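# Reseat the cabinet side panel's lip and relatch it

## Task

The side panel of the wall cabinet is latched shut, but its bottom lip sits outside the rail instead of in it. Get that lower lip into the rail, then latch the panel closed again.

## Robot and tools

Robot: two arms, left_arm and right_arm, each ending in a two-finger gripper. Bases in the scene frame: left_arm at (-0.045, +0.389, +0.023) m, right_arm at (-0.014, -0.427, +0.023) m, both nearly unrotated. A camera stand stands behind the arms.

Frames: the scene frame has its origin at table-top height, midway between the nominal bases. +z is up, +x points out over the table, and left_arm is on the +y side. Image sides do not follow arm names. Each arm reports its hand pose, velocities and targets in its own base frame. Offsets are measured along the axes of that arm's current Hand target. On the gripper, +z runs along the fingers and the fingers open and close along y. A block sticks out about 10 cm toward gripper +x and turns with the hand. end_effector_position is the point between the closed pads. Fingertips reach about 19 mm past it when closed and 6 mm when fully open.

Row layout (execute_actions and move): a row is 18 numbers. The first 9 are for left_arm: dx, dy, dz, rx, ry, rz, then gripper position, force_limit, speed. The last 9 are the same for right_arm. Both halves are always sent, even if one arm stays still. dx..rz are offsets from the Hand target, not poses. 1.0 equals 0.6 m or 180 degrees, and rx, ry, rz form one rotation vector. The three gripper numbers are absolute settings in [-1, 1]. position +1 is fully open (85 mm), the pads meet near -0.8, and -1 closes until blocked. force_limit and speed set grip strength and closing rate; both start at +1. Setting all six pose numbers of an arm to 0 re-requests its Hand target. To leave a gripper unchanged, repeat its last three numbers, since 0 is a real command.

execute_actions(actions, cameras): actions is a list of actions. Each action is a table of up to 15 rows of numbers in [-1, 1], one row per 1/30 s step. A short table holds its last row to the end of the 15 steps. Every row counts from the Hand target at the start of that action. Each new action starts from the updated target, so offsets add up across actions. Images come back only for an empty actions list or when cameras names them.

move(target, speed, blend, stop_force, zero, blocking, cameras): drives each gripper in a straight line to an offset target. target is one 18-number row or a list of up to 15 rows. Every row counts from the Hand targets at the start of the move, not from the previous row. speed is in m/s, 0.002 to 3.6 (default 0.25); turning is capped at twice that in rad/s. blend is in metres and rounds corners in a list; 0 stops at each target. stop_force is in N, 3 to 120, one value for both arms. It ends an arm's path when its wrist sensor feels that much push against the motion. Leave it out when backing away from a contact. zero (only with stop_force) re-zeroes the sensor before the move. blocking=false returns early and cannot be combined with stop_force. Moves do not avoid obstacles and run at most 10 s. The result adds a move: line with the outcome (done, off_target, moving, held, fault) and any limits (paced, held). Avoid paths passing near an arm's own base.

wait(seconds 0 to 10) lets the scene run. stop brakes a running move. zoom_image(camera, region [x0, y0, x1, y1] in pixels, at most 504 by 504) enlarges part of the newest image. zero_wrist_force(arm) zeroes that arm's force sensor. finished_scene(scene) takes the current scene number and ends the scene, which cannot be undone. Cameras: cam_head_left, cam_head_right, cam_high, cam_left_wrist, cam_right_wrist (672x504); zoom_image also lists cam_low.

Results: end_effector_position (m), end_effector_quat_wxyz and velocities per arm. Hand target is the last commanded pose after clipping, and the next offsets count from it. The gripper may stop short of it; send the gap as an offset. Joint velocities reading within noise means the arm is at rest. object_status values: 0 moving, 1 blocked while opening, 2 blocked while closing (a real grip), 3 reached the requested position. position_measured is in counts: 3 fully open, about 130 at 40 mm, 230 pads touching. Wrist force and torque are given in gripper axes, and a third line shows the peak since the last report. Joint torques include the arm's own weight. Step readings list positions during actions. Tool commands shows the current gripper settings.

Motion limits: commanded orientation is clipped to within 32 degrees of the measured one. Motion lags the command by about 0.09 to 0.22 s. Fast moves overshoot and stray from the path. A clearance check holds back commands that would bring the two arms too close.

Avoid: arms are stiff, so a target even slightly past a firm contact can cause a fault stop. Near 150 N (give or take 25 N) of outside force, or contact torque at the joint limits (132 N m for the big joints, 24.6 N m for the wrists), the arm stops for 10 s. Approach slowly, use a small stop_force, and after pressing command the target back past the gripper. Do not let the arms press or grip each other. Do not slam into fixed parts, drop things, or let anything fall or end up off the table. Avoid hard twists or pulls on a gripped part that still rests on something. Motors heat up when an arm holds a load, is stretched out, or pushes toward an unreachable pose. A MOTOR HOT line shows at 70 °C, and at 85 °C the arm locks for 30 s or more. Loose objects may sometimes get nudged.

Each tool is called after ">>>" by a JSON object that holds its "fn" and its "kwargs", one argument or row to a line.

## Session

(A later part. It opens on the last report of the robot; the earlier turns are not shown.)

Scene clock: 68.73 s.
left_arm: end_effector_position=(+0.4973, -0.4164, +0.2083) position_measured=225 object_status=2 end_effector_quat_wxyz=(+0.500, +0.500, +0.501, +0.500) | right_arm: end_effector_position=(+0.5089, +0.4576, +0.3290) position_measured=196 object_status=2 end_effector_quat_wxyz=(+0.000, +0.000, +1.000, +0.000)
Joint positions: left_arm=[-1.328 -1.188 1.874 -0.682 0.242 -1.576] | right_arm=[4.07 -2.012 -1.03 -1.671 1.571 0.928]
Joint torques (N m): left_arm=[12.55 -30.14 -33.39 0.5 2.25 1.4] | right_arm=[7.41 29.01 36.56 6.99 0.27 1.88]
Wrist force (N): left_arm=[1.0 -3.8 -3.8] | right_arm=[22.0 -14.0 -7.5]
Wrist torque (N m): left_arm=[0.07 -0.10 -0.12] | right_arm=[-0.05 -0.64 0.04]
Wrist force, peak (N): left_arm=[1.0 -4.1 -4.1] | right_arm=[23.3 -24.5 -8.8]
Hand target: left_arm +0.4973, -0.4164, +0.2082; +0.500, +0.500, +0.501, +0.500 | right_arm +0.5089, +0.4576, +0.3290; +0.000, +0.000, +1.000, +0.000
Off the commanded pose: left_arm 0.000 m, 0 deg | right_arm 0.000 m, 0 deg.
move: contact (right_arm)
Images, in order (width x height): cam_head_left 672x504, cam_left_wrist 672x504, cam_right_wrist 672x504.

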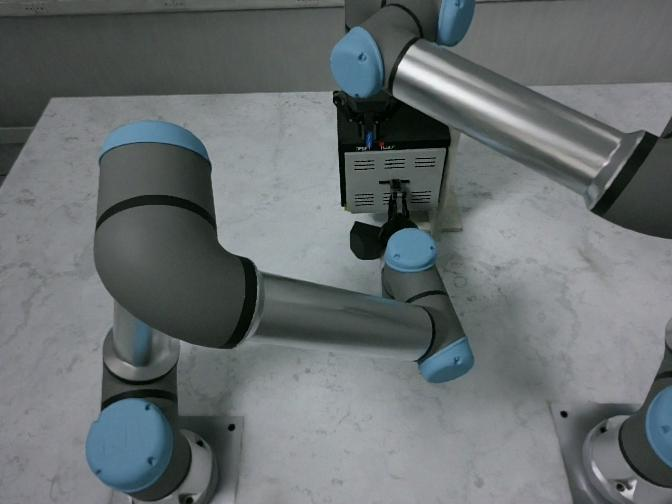

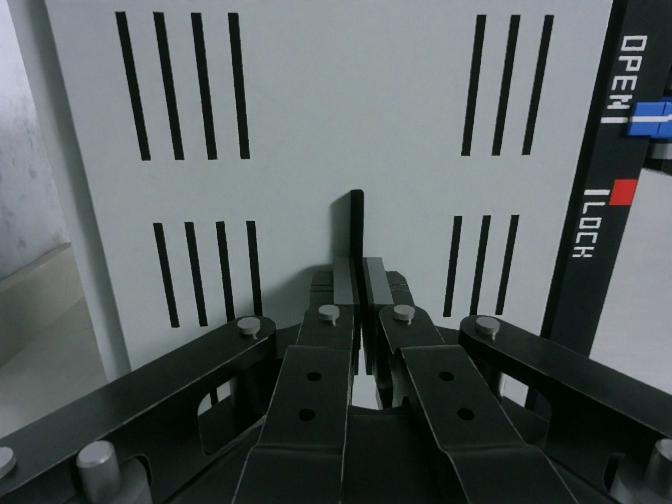

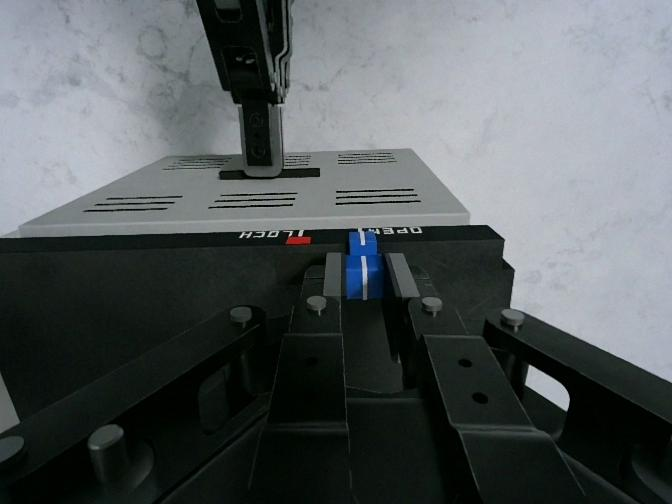

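>>> {"fn": "move", "kwargs": {
  "target": [0,0,-0.04,0,0,0,-1,0,-1,0,0,0,0,0,0,0,-0.5,-1],
  "speed": 0.04
}}

>>> {"fn": "move", "kwargs": {
  "target": [0,0,0,0,0,0,-1,0,-1,0,0,-0.12,0,0,0,0,-0.5,-1],
  "speed": 0.15,
  "cameras": ["all"]
}}

>>> {"fn": "zoom_image", "kwargs": {
  "camera": "cam_right_wrist",
  "region": [100, 100, 560, 340]
}}

>>> {"fn": "zoom_image", "kwargs": {
  "camera": "cam_head_left",
  "region": [320, 80, 480, 250]
}}

Scene clock: 70.93 s.
left_arm: end_effector_position=(+0.4733, -0.4164, +0.2083) position_measured=225 object_status=2 end_effector_quat_wxyz=(+0.500, +0.500, +0.501, +0.500) | right_arm: end_effector_position=(+0.5089, +0.4577, +0.3290) position_measured=128 object_status=0 end_effector_quat_wxyz=(+0.000, +0.000, +1.000, +0.000)
Joint positions: left_arm=[-1.38 -1.21 1.908 -0.693 0.191 -1.577] | right_arm=[4.07 -2.012 -1.03 -1.671 1.571 0.928]
Joint torques (N m): left_arm=[13.03 -28.97 -32.29 0.99 2.25 1.56] | right_arm=[8.08 48.75 26.2 1.48 -1.11 0.87]
Wrist force (N): left_arm=[1.0 -3.3 -3.8] | right_arm=[0.6 2.0 1.6]
Wrist torque (N m): left_arm=[0.14 -0.11 -0.09] | right_arm=[0.17 -0.16 0.16]
Wrist force, peak (N): left_arm=[0.8 -3.3 -4.6] | right_arm=[21.9 -14.5 -7.8]
Hand target: left_arm +0.4733, -0.4164, +0.2083; +0.500, +0.500, +0.501, +0.500 | right_arm +0.5089, +0.4576, +0.3290; +0.000, +0.000, +1.000, +0.000
Off the commanded pose: left_arm 0.000 m, 0 deg | right_arm 0.000 m, 0 deg.
move: done

Scene clock: 71.90 s.
left_arm: end_effector_position=(+0.4733, -0.4164, +0.2083) position_measured=225 object_status=2 end_effector_quat_wxyz=(+0.500, +0.500, +0.501, +0.500) | right_arm: end_effector_position=(+0.5089, +0.4577, +0.4008) position_measured=128 object_status=3 end_effector_quat_wxyz=(+0.000, +0.000, +1.000, +0.000)
Joint positions: left_arm=[-1.38 -1.21 1.908 -0.693 0.191 -1.577] | right_arm=[4.07 -2.056 -0.777 -1.88 1.571 0.928]
Joint torques (N m): left_arm=[13.09 -28.93 -33.43 1 2.3 1.05] | right_arm=[-5.4 47.13 33.73 1.57 2.28 -1.22]
Wrist force (N): left_arm=[1.1 -3.5 -3.8] | right_arm=[0.7 2.3 1.1]
Wrist torque (N m): left_arm=[0.10 -0.12 -0.09] | right_arm=[0.23 -0.19 0.18]
Wrist force, peak (N): left_arm=[1.0 -3.7 -4.0] | right_arm=[0.5 2.4 3.4]
Hand target: left_arm +0.4733, -0.4164, +0.2083; +0.500, +0.500, +0.501, +0.500 | right_arm +0.5089, +0.4576, +0.4010; +0.000, +0.000, +1.000, +0.000
Off the commanded pose: left_arm 0.000 m, 0 deg | right_arm 0.000 m, 0 deg.
move: done

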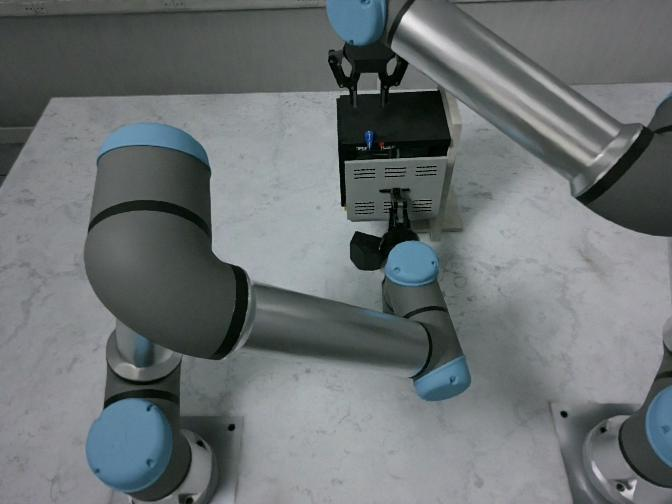

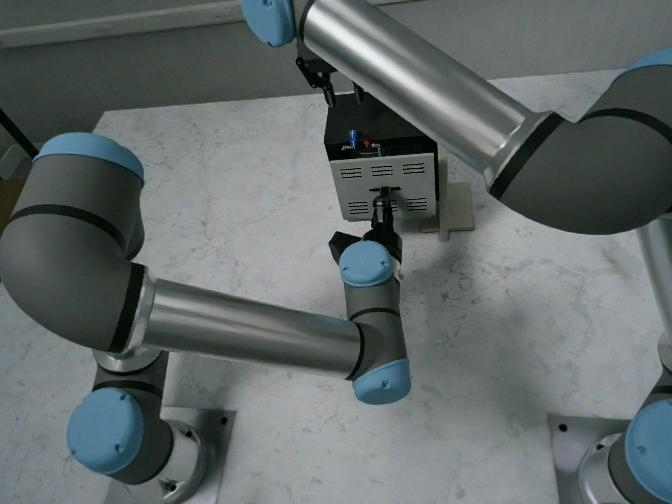

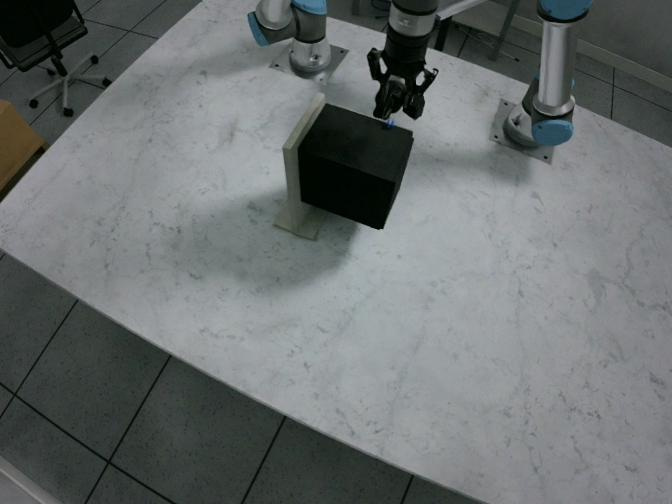

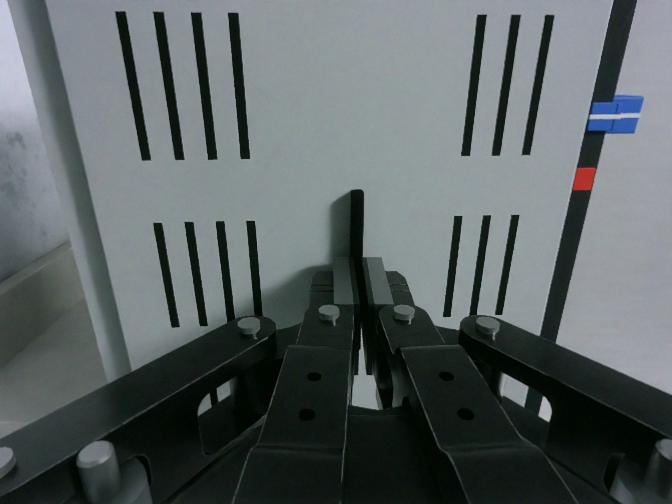

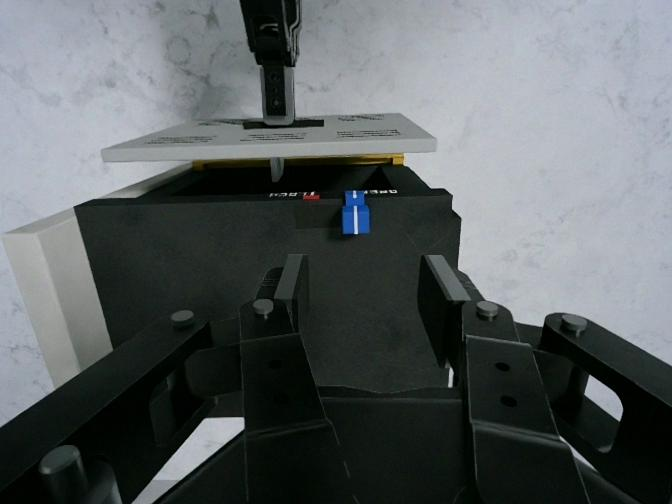

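Scaled by 1.096 from the camera's 672x504 image, which has a finer 960x720 frame.

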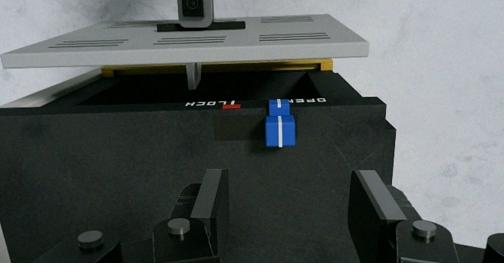

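Scaled by 2.965 from the camera's 672x504 image, which has a finer 960x720 frame.

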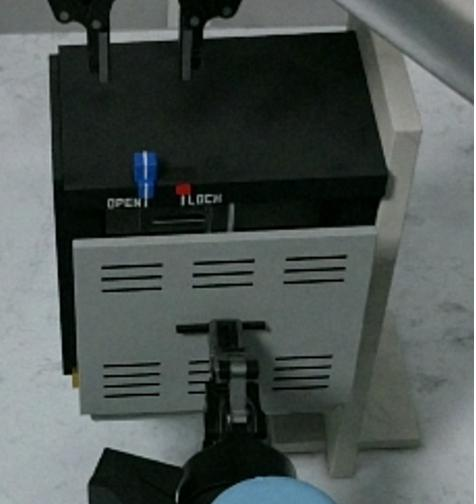

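>>> {"fn": "zoom_image", "kwargs": {
  "camera": "cam_right_wrist",
  "region": [80, 100, 280, 240]
}}

>>> {"fn": "zoom_image", "kwargs": {
  "camera": "cam_right_wrist",
  "region": [250, 100, 450, 240]
}}

Scaled by 2.520 from the camera's 672x504 image, which has a finer 960x720 frame.

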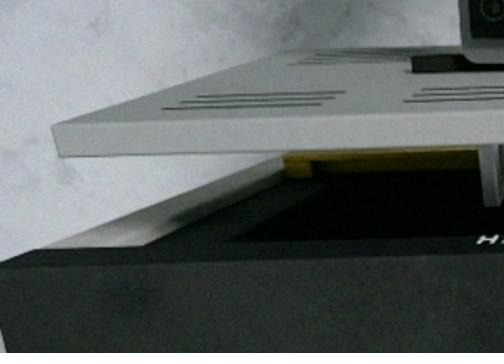

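Scaled by 2.520 from the camera's 672x504 image, which has a finer 960x720 frame.

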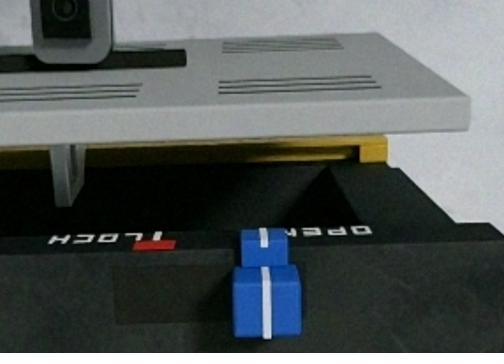

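>>> {"fn": "move", "kwargs": {
  "target": [
    [0,0,-0.18,0,0,0,-1,0,-1,0.1148,-0.02,-0.05,0,0,0,0,-0.5,-1],
    [0,0,-0.18,0,0,0,-1,0,-1,0.1148,-0.02,0.218,0,0,0,0,-0.5,-1]
  ],
  "speed": 0.15,
  "cameras": ["cam_right_wrist","cam_head_left"]
}}

>>> {"fn": "zoom_image", "kwargs": {
  "camera": "cam_right_wrist",
  "region": [120, 80, 580, 380]
}}

Scene clock: 76.30 s.
left_arm: end_effector_position=(+0.3653, -0.4164, +0.2084) position_measured=225 object_status=2 end_effector_quat_wxyz=(+0.500, +0.500, +0.501, +0.500) | right_arm: end_effector_position=(+0.4400, +0.4456, +0.2702) position_measured=128 object_status=3 end_effector_quat_wxyz=(+0.000, +0.000, +1.000, +0.000)
Joint positions: left_arm=[-1.631 -1.293 2.028 -0.75 -0.061 -1.556] | right_arm=[4.148 -1.863 -1.387 -1.463 1.571 1.005]
Joint torques (N m): left_arm=[-12.27 -40 -3.75 -1.03 -2.87 1.57] | right_arm=[8.99 41.82 14.33 4.31 -1.12 1.79]
Wrist force (N): left_arm=[1.1 -3.6 -4.1] | right_arm=[0.5 2.4 1.5]
Wrist torque (N m): left_arm=[0.09 -0.13 -0.18] | right_arm=[0.24 -0.12 0.16]
Wrist force, peak (N): left_arm=[0.8 -3.8 -6.5] | right_arm=[0.2 2.0 3.8]
Hand target: left_arm +0.3653, -0.4164, +0.2084; +0.500, +0.500, +0.501, +0.500 | right_arm +0.4400, +0.4456, +0.2702; +0.000, +0.000, +1.000, +0.000
Off the commanded pose: left_arm 0.000 m, 0 deg | right_arm 0.000 m, 0 deg.
move: done
Images, in order (width x height): cam_head_left 672x504, cam_right_wrist 672x504.

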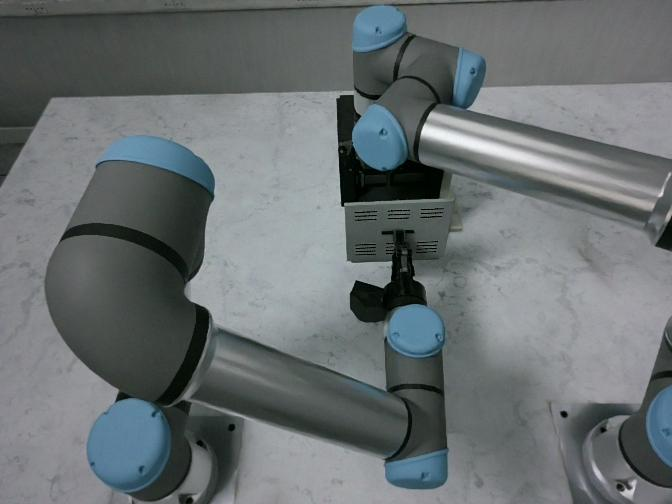

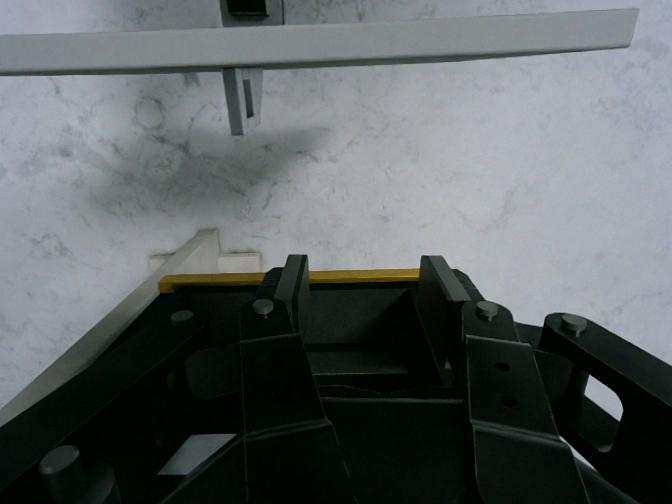

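Scaled by 1.096 from the camera's 672x504 image, which has a finer 960x720 frame.

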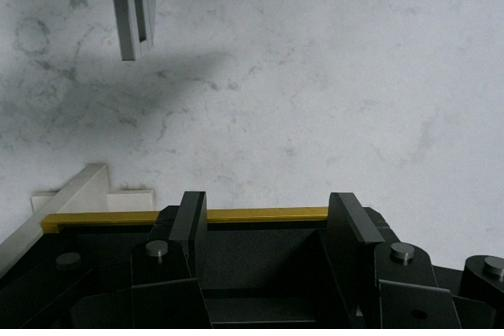

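>>> {"fn": "zoom_image", "kwargs": {
  "camera": "cam_right_wrist",
  "region": [140, 220, 300, 320]
}}

>>> {"fn": "zoom_image", "kwargs": {
  "camera": "cam_right_wrist",
  "region": [180, 0, 320, 150]
}}

>>> {"fn": "zoom_image", "kwargs": {
  "camera": "cam_right_wrist",
  "region": [290, 240, 450, 340]
}}

Scaled by 3.150 from the camera's 672x504 image, which has a finer 960x720 frame.

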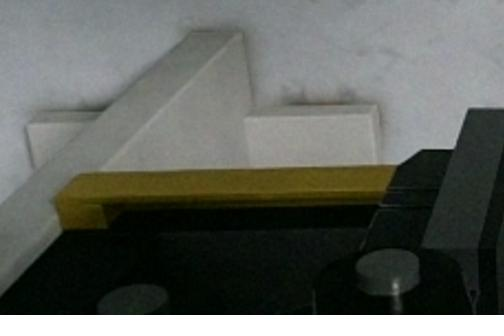

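Scaled by 3.360 from the camera's 672x504 image, which has a finer 960x720 frame.

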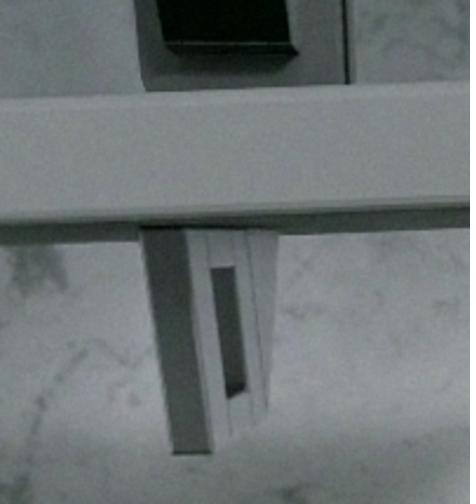

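Scaled by 3.150 from the camera's 672x504 image, which has a finer 960x720 frame.

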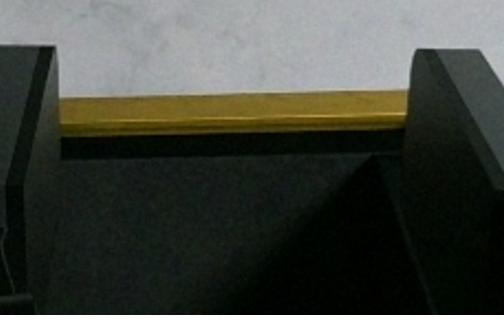

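>>> {"fn": "move", "kwargs": {
  "target": [
    [0,0,0,0,0,0,-1,0,-1,0,0,-0.218,0,0,0,0,-0.5,-1],
    [0,0.0167,0.18,-0.0278,0,0,-1,0,-1,-0.1148,0.02,-0.218,0,0,0,0,-0.5,-1]
  ],
  "speed": 0.12,
  "cameras": ["cam_right_wrist","cam_head_left","cam_left_wrist"]
}}

>>> {"fn": "zoom_image", "kwargs": {
  "camera": "cam_right_wrist",
  "region": [80, 100, 280, 240]
}}

>>> {"fn": "zoom_image", "kwargs": {
  "camera": "cam_right_wrist",
  "region": [250, 100, 450, 240]
}}

Scene clock: 85.60 s.
left_arm: end_effector_position=(+0.4733, -0.4163, +0.2182) position_measured=225 object_status=2 end_effector_quat_wxyz=(+0.521, +0.478, +0.478, +0.521) | right_arm: end_effector_position=(+0.5089, +0.4576, +0.4010) position_measured=128 object_status=3 end_effector_quat_wxyz=(+0.000, +0.000, +1.000, +0.000)
Joint positions: left_arm=[-1.378 -1.251 2.042 -1.215 0.211 -1.156] | right_arm=[4.07 -2.056 -0.777 -1.88 1.571 0.928]
Joint torques (N m): left_arm=[7.42 -37.88 -24.21 -1.73 2.91 -1.45] | right_arm=[8.94 38.72 23.37 3.81 2.01 1.63]
Wrist force (N): left_arm=[1.2 -3.5 -4.2] | right_arm=[0.8 1.9 0.9]
Wrist torque (N m): left_arm=[0.11 -0.13 -0.07] | right_arm=[0.17 -0.20 0.11]
Wrist force, peak (N): left_arm=[1.0 -4.0 -6.1] | right_arm=[0.2 2.5 3.3]
Hand target: left_arm +0.4734, -0.4163, +0.2183; +0.521, +0.478, +0.478, +0.521 | right_arm +0.5089, +0.4576, +0.4010; +0.000, +0.000, +1.000, +0.000
Off the commanded pose: left_arm 0.000 m, 0 deg | right_arm 0.000 m, 0 deg.
move: done
Images, in order (width x height): cam_head_left 672x504, cam_left_wrist 672x504, cam_right_wrist 672x504.

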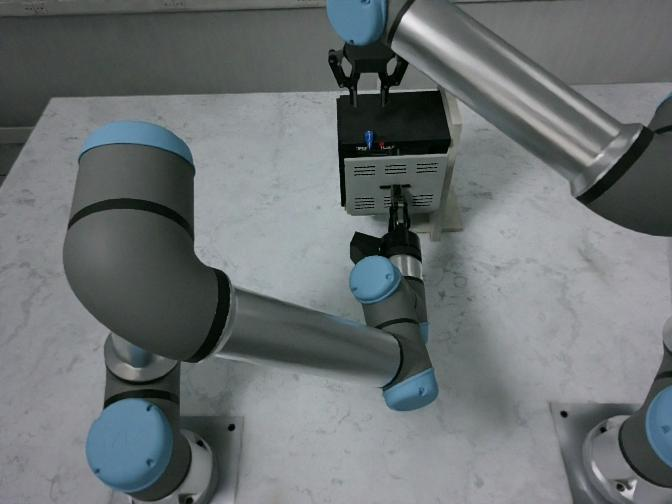

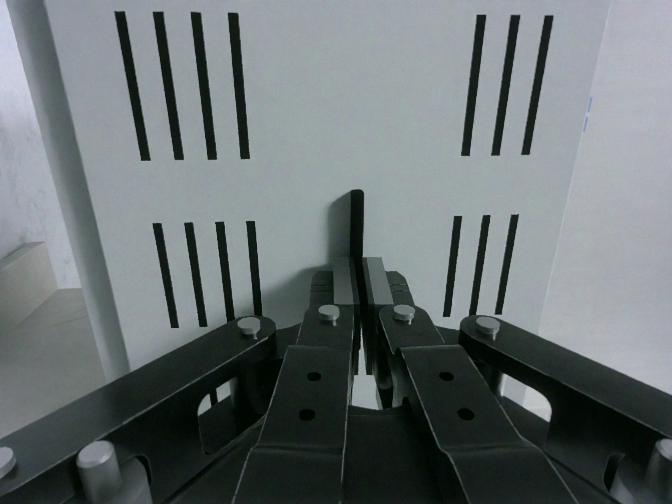

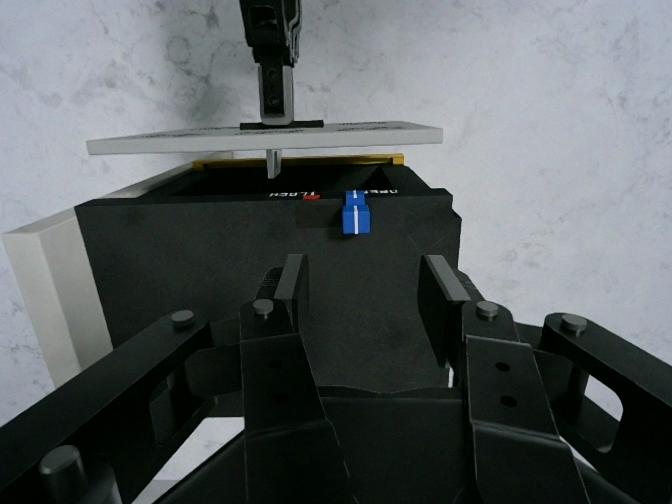

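Scaled by 2.520 from the camera's 672x504 image, which has a finer 960x720 frame.

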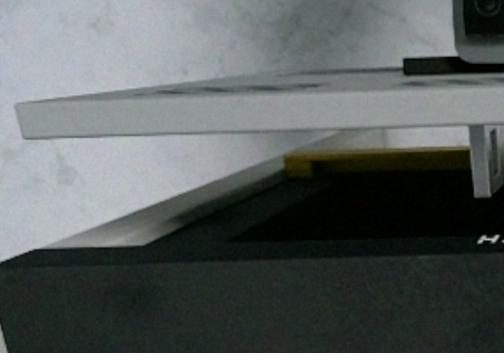

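Scaled by 2.520 from the camera's 672x504 image, which has a finer 960x720 frame.

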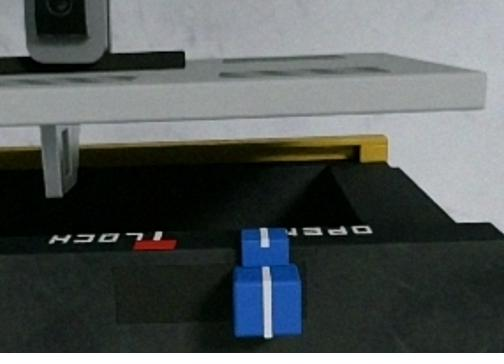

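>>> {"fn": "move", "kwargs": {
  "target": [
    [0,-0.0083,-0.0007,-0.0611,0,0,-1,0,-1,0,0,0,0,0,0,0,-0.5,-1],
    [0,-0.0107,0.027,-0.0611,0,0,-1,0,-1,0,0,0,0,0,0,0,-0.5,-1]
  ],
  "speed": 0.05,
  "stop_force": 6,
  "cameras": ["cam_right_wrist","cam_head_left","cam_head_right","cam_left_wrist"]
}}

>>> {"fn": "zoom_image", "kwargs": {
  "camera": "cam_right_wrist",
  "region": [80, 100, 280, 240]
}}

>>> {"fn": "zoom_image", "kwargs": {
  "camera": "cam_right_wrist",
  "region": [250, 100, 450, 240]
}}

>>> {"fn": "zoom_image", "kwargs": {
  "camera": "cam_head_left",
  "region": [320, 120, 480, 250]
}}

Scene clock: 91.50 s.
left_arm: end_effector_position=(+0.4901, -0.4163, +0.2133) position_measured=225 object_status=2 end_effector_quat_wxyz=(+0.565, +0.425, +0.426, +0.564) | right_arm: end_effector_position=(+0.5089, +0.4576, +0.4010) position_measured=128 object_status=3 end_effector_quat_wxyz=(+0.000, +0.000, +1.000, +0.000)
Joint positions: left_arm=[-1.323 -1.116 2.149 -1.895 0.37 -0.745] | right_arm=[4.07 -2.056 -0.777 -1.88 1.571 0.928]
Joint torques (N m): left_arm=[-11.77 -45.82 -1.89 -1.56 -0.37 -1.8] | right_arm=[8.02 41.04 26.83 3.91 2.11 1.87]
Wrist force (N): left_arm=[1.4 -2.7 -5.1] | right_arm=[0.9 2.2 1.1]
Wrist torque (N m): left_arm=[0.25 -0.16 -0.20] | right_arm=[0.22 -0.22 0.11]
Wrist force, peak (N): left_arm=[1.6 -3.0 -6.1] | right_arm=[1.1 2.4 1.3]
Hand target: left_arm +0.4901, -0.4163, +0.2133; +0.565, +0.425, +0.426, +0.564 | right_arm +0.5089, +0.4576, +0.4010; +0.000, +0.000, +1.000, +0.000
Off the commanded pose: left_arm 0.000 m, 0 deg | right_arm 0.000 m, 0 deg.
move: done
Images, in order (width x height): cam_head_left 672x504, cam_head_right 672x504, cam_left_wrist 672x504, cam_right_wrist 672x504.

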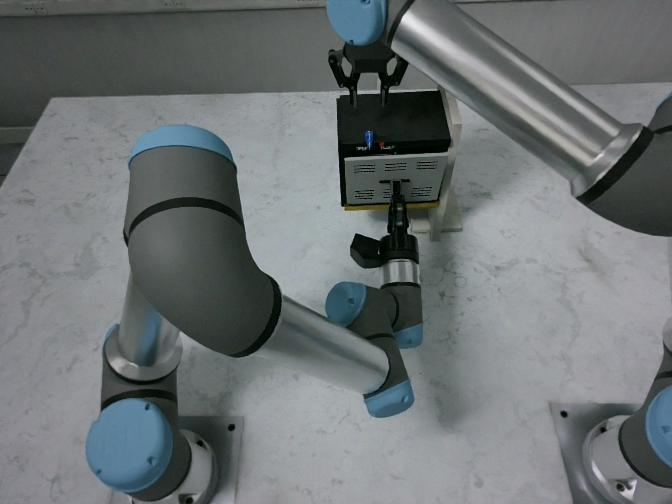

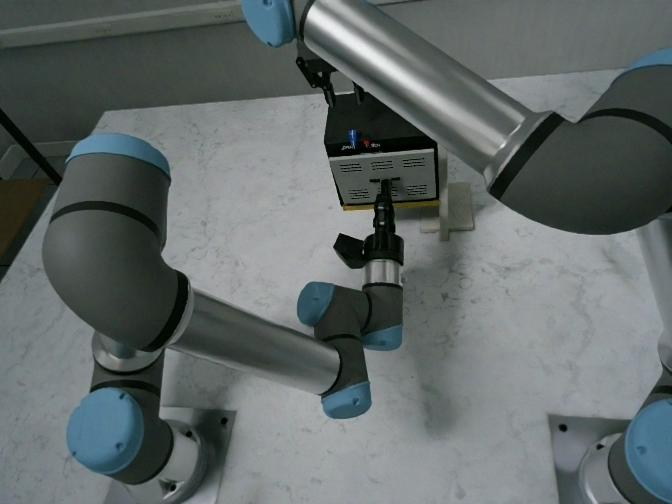

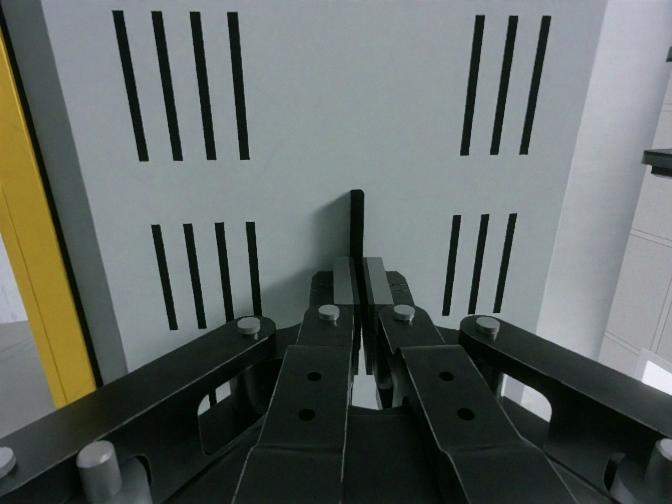

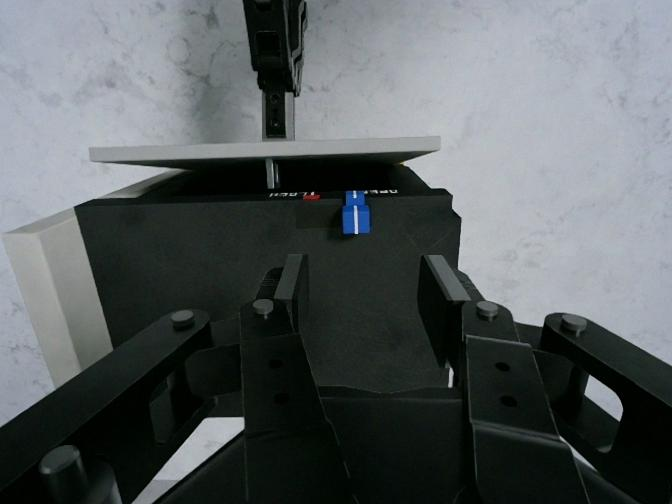

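Scaled by 2.520 from the camera's 672x504 image, which has a finer 960x720 frame.

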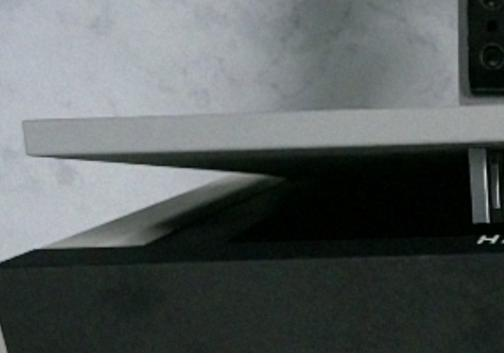

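Scaled by 2.520 from the camera's 672x504 image, which has a finer 960x720 frame.

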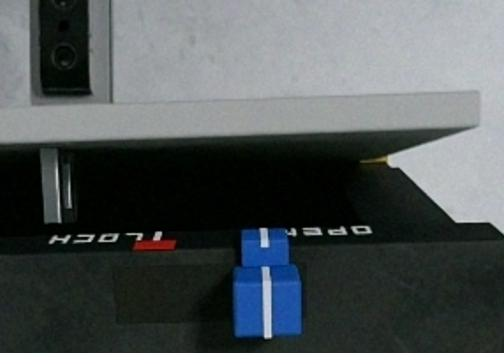

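Scaled by 3.150 from the camera's 672x504 image, which has a finer 960x720 frame.

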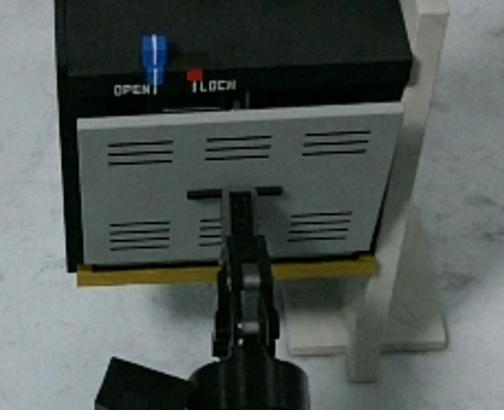

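>>> {"fn": "zoom_image", "kwargs": {
  "camera": "cam_left_wrist",
  "region": [0, 0, 170, 400]
}}

Scaled by 1.260 from the camera's 672x504 image, which has a finer 960x720 frame.

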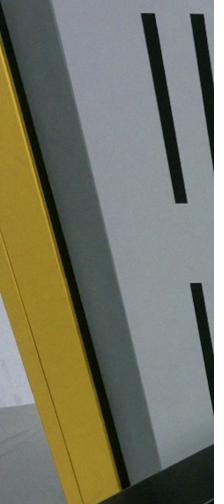

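>>> {"fn": "move", "kwargs": {
  "target": [0,-0.04,-0.0115,0,0,0,-1,0,-1,0,0,0,0,0,0,0,-0.5,-1],
  "speed": 0.008,
  "stop_force": 5,
  "cameras": ["cam_right_wrist","cam_head_left","cam_left_wrist"]
}}

>>> {"fn": "zoom_image", "kwargs": {
  "camera": "cam_left_wrist",
  "region": [0, 0, 170, 400]
}}

>>> {"fn": "zoom_image", "kwargs": {
  "camera": "cam_head_left",
  "region": [320, 120, 480, 250]
}}

Scene clock: 94.53 s.
left_arm: end_effector_position=(+0.4900, -0.4163, +0.2022) position_measured=225 object_status=2 end_effector_quat_wxyz=(+0.565, +0.426, +0.426, +0.564) | right_arm: end_effector_position=(+0.5089, +0.4576, +0.4010) position_measured=128 object_status=3 end_effector_quat_wxyz=(+0.000, +0.000, +1.000, +0.000)
Joint positions: left_arm=[-1.323 -1.089 2.152 -1.925 0.37 -0.745] | right_arm=[4.07 -2.056 -0.777 -1.88 1.571 0.928]
Joint torques (N m): left_arm=[-9.12 -44.85 -11.26 -2.83 -0.35 0.44] | right_arm=[8.34 45.45 19.16 4.24 1.92 1.79]
Wrist force (N): left_arm=[0.5 0.5 -4.7] | right_arm=[0.9 2.2 1.0]
Wrist torque (N m): left_arm=[0.18 -0.15 -0.12] | right_arm=[0.22 -0.21 0.12]
Wrist force, peak (N): left_arm=[4.4 9.6 -4.9] | right_arm=[1.1 2.5 0.9]
Hand target: left_arm +0.4900, -0.4164, +0.2022; +0.565, +0.425, +0.426, +0.564 (not the last commanded pose) | right_arm +0.5089, +0.4576, +0.4010; +0.000, +0.000, +1.000, +0.000
Off the commanded pose: left_arm 0.014 m, 0 deg | right_arm 0.000 m, 0 deg.
move: contact (left_arm)
Images, in order (width x height): cam_head_left 672x504, cam_left_wrist 672x504, cam_right_wrist 672x504.

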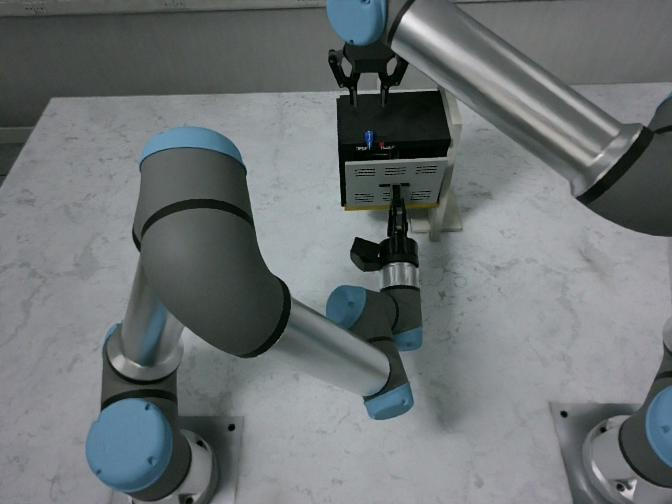

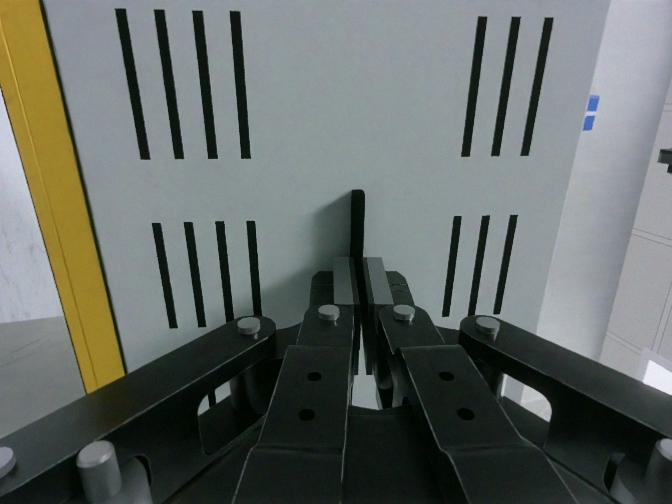

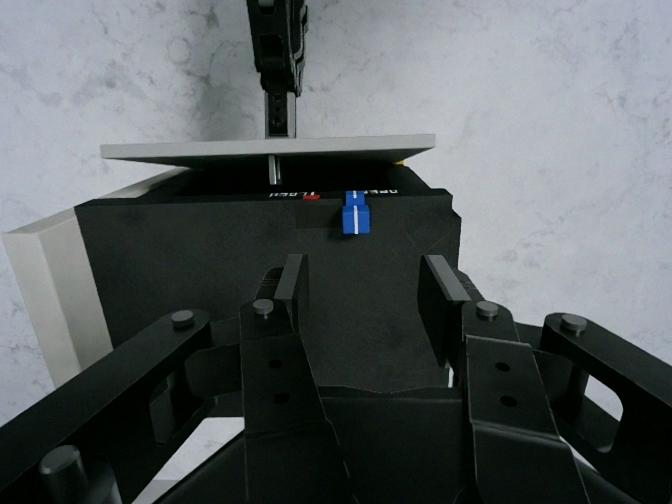

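Scaled by 1.260 from the camera's 672x504 image, which has a finer 960x720 frame.

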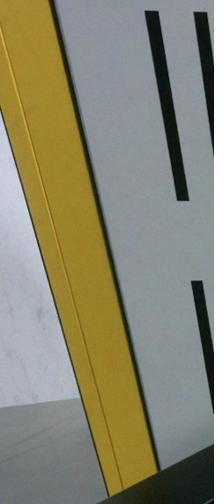

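Scaled by 3.150 from the camera's 672x504 image, which has a finer 960x720 frame.

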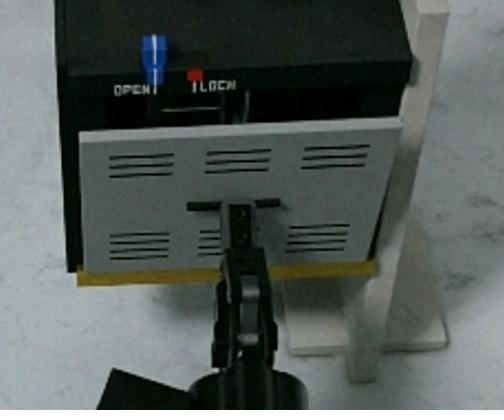

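>>> {"fn": "move", "kwargs": {
  "target": [0,0.0027,0.0129,0.0278,0,0,-1,0,-1,0,0,0,0,0,0,0,-0.5,-1],
  "speed": 0.025,
  "stop_force": 10,
  "cameras": ["cam_right_wrist"]
}}

>>> {"fn": "zoom_image", "kwargs": {
  "camera": "cam_right_wrist",
  "region": [80, 100, 280, 240]
}}

>>> {"fn": "zoom_image", "kwargs": {
  "camera": "cam_right_wrist",
  "region": [250, 100, 450, 240]
}}

Scene clock: 99.67 s.
left_arm: end_effector_position=(+0.4970, -0.4163, +0.2059) position_measured=225 object_status=2 end_effector_quat_wxyz=(+0.546, +0.450, +0.450, +0.545) | right_arm: end_effector_position=(+0.5089, +0.4576, +0.4010) position_measured=128 object_status=3 end_effector_quat_wxyz=(+0.000, +0.000, +1.000, +0.000)
Joint positions: left_arm=[-1.319 -1.158 2.094 -1.597 0.314 -0.935] | right_arm=[4.07 -2.056 -0.777 -1.88 1.571 0.928]
Joint torques (N m): left_arm=[6.78 -28.73 -2.99 -1.46 4.47 1.58] | right_arm=[7.61 45.65 11.68 4.33 1.74 1.78]
Wrist force (N): left_arm=[1.4 -3.4 -4.7] | right_arm=[0.9 2.2 1.2]
Wrist torque (N m): left_arm=[0.14 -0.15 -0.18] | right_arm=[0.21 -0.23 0.12]
Wrist force, peak (N): left_arm=[1.5 -3.4 -4.9] | right_arm=[1.1 2.6 1.3]
Hand target: left_arm +0.4970, -0.4164, +0.2059; +0.546, +0.450, +0.450, +0.545 | right_arm +0.5089, +0.4576, +0.4010; +0.000, +0.000, +1.000, +0.000
Off the commanded pose: left_arm 0.000 m, 0 deg | right_arm 0.000 m, 0 deg.
move: done
Images, in order (width x height): cam_right_wrist 672x504.

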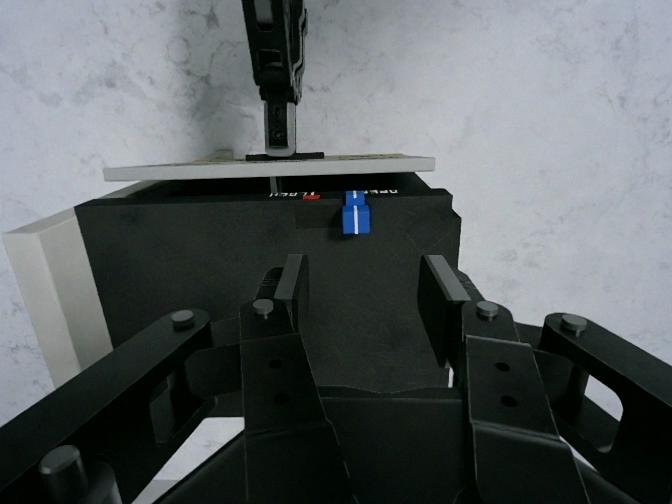

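Scaled by 2.520 from the camera's 672x504 image, which has a finer 960x720 frame.

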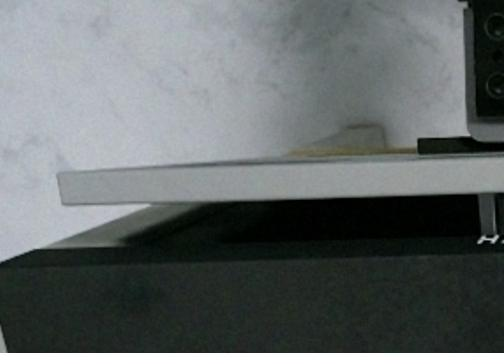

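Scaled by 2.520 from the camera's 672x504 image, which has a finer 960x720 frame.

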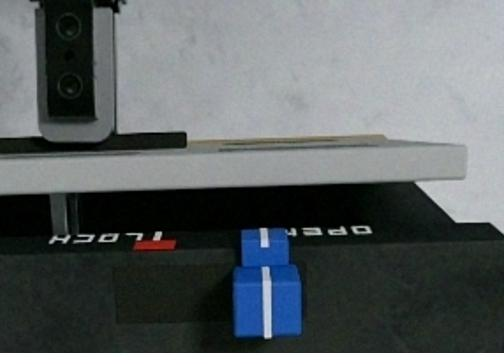

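>>> {"fn": "move", "kwargs": {
  "target": [0,0.0012,0.0126,0.0278,0,0,-1,0,-1,0,0,0,0,0,0,0,-0.5,-1],
  "speed": 0.02,
  "stop_force": 10,
  "cameras": ["cam_right_wrist","cam_left_wrist","cam_head_left"]
}}

>>> {"fn": "zoom_image", "kwargs": {
  "camera": "cam_right_wrist",
  "region": [80, 100, 280, 240]
}}

>>> {"fn": "zoom_image", "kwargs": {
  "camera": "cam_right_wrist",
  "region": [250, 100, 450, 240]
}}

>>> {"fn": "zoom_image", "kwargs": {
  "camera": "cam_head_left",
  "region": [320, 120, 480, 250]
}}

Scene clock: 103.40 s.
left_arm: end_effector_position=(+0.5043, -0.4163, +0.2081) position_measured=225 object_status=2 end_effector_quat_wxyz=(+0.525, +0.473, +0.474, +0.525) | right_arm: end_effector_position=(+0.5089, +0.4576, +0.4010) position_measured=128 object_status=3 end_effector_quat_wxyz=(+0.000, +0.000, +1.000, +0.000)
Joint positions: left_arm=[-1.311 -1.191 1.998 -1.192 0.279 -1.2] | right_arm=[4.07 -2.056 -0.777 -1.88 1.571 0.928]
Joint torques (N m): left_arm=[0.8 -30.68 -3.16 -2.1 3.04 1.72] | right_arm=[6.79 45.34 11.65 4.26 1.52 1.82]
Wrist force (N): left_arm=[1.1 1.8 -4.0] | right_arm=[1.1 2.0 0.9]
Wrist torque (N m): left_arm=[0.05 -0.13 -0.19] | right_arm=[0.19 -0.24 0.11]
Wrist force, peak (N): left_arm=[1.6 -3.8 -4.7] | right_arm=[0.8 2.6 1.3]
Hand target: left_arm +0.5043, -0.4164, +0.2081; +0.525, +0.473, +0.474, +0.525 | right_arm +0.5089, +0.4576, +0.4010; +0.000, +0.000, +1.000, +0.000
Off the commanded pose: left_arm 0.000 m, 0 deg | right_arm 0.000 m, 0 deg.
move: done
Images, in order (width x height): cam_head_left 672x504, cam_left_wrist 672x504, cam_right_wrist 672x504.

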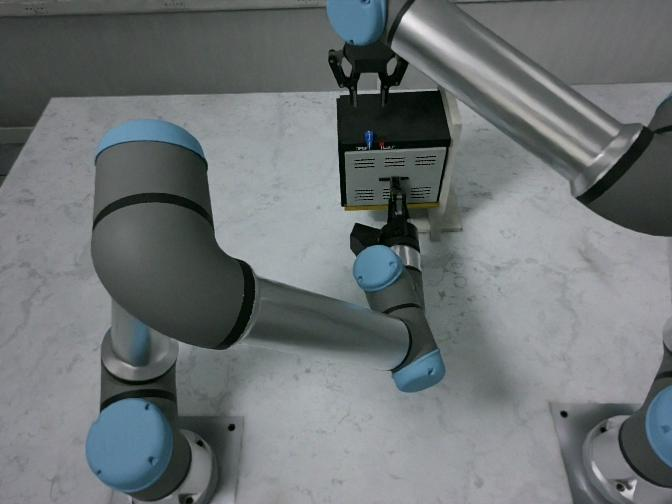

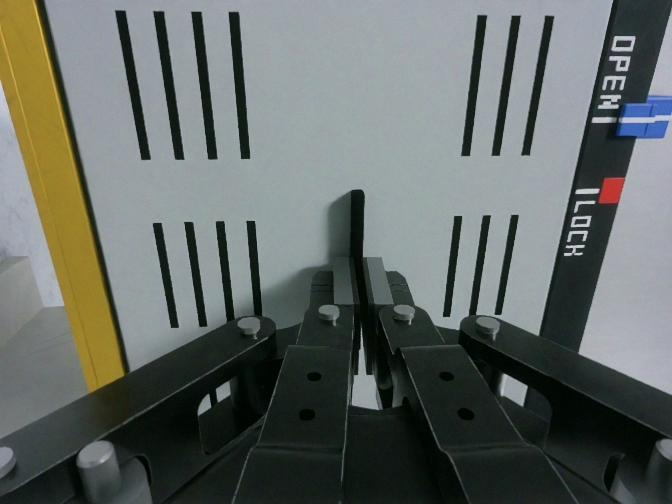

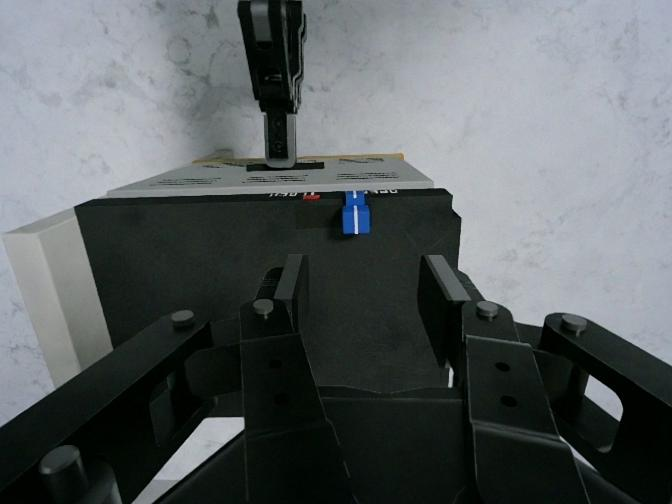

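Scaled by 2.520 from the camera's 672x504 image, which has a finer 960x720 frame.

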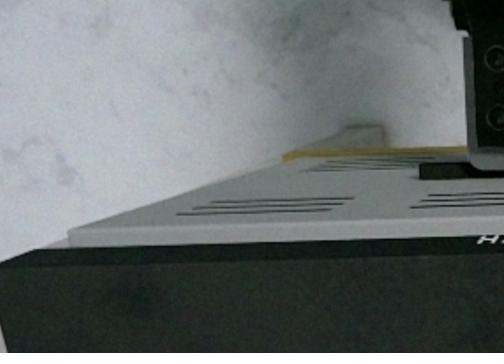

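Scaled by 2.520 from the camera's 672x504 image, which has a finer 960x720 frame.

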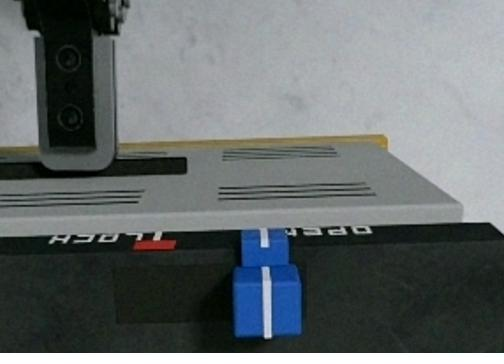

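Scaled by 3.150 from the camera's 672x504 image, which has a finer 960x720 frame.

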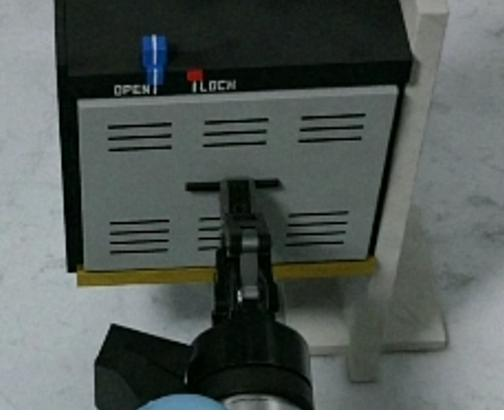

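>>> {"fn": "move", "kwargs": {
  "target": [0,0.0018,0.0075,0.0167,0,0,-1,0,-1,0,0,0,0,0,0,0,-0.5,-1],
  "speed": 0.012,
  "stop_force": 8,
  "cameras": ["cam_right_wrist","cam_left_wrist"]
}}

>>> {"fn": "zoom_image", "kwargs": {
  "camera": "cam_right_wrist",
  "region": [250, 100, 450, 240]
}}

Scene clock: 106.97 s.
left_arm: end_effector_position=(+0.5077, -0.4163, +0.2093) position_measured=225 object_status=2 end_effector_quat_wxyz=(+0.516, +0.484, +0.484, +0.515) | right_arm: end_effector_position=(+0.5089, +0.4576, +0.4010) position_measured=128 object_status=3 end_effector_quat_wxyz=(+0.000, +0.000, +1.000, +0.000)
Joint positions: left_arm=[-1.306 -1.192 1.941 -0.986 0.272 -1.344] | right_arm=[4.07 -2.056 -0.777 -1.88 1.571 0.928]
Joint torques (N m): left_arm=[-4.72 -45.54 -5.2 0.33 2.56 -1.88] | right_arm=[7.48 45.06 11.82 4.24 1.38 1.58]
Wrist force (N): left_arm=[-1.3 -2.3 -14.7] | right_arm=[1.0 2.0 1.1]
Wrist torque (N m): left_arm=[0.09 -0.09 -0.18] | right_arm=[0.18 -0.24 0.11]
Wrist force, peak (N): left_arm=[2.6 -4.6 -19.4] | right_arm=[0.9 2.5 1.3]
Hand target: left_arm +0.5077, -0.4163, +0.2093; +0.516, +0.484, +0.484, +0.515 (not the last commanded pose) | right_arm +0.5089, +0.4576, +0.4010; +0.000, +0.000, +1.000, +0.000
Off the commanded pose: left_arm 0.001 m, 1 deg | right_arm 0.000 m, 0 deg.
move: contact (left_arm)
Images, in order (width x height): cam_left_wrist 672x504, cam_right_wrist 672x504.

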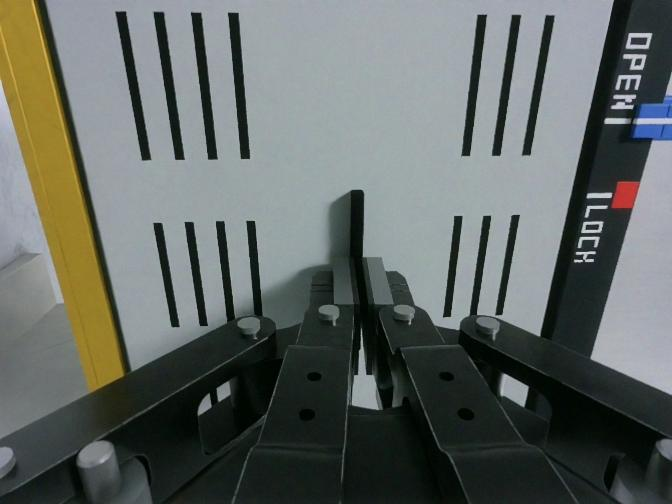

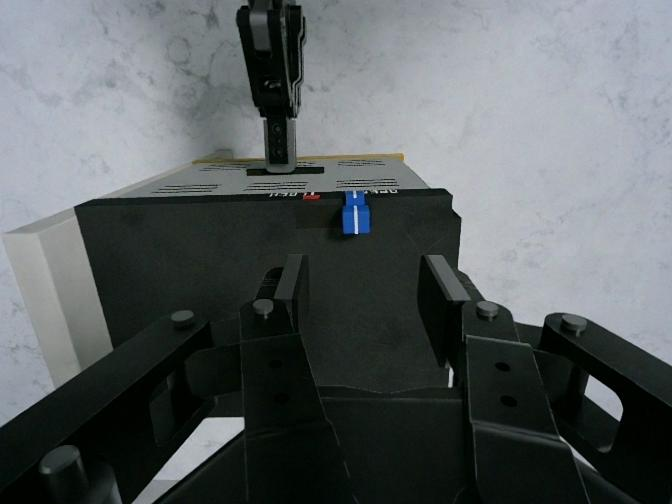

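Scaled by 2.520 from the camera's 672x504 image, which has a finer 960x720 frame.

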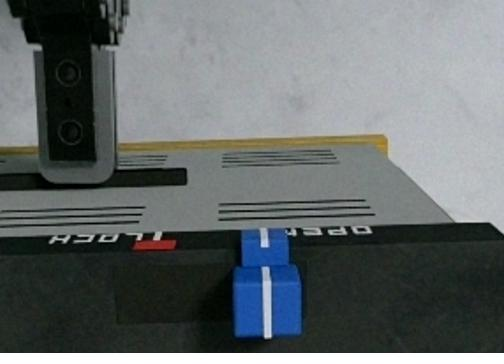

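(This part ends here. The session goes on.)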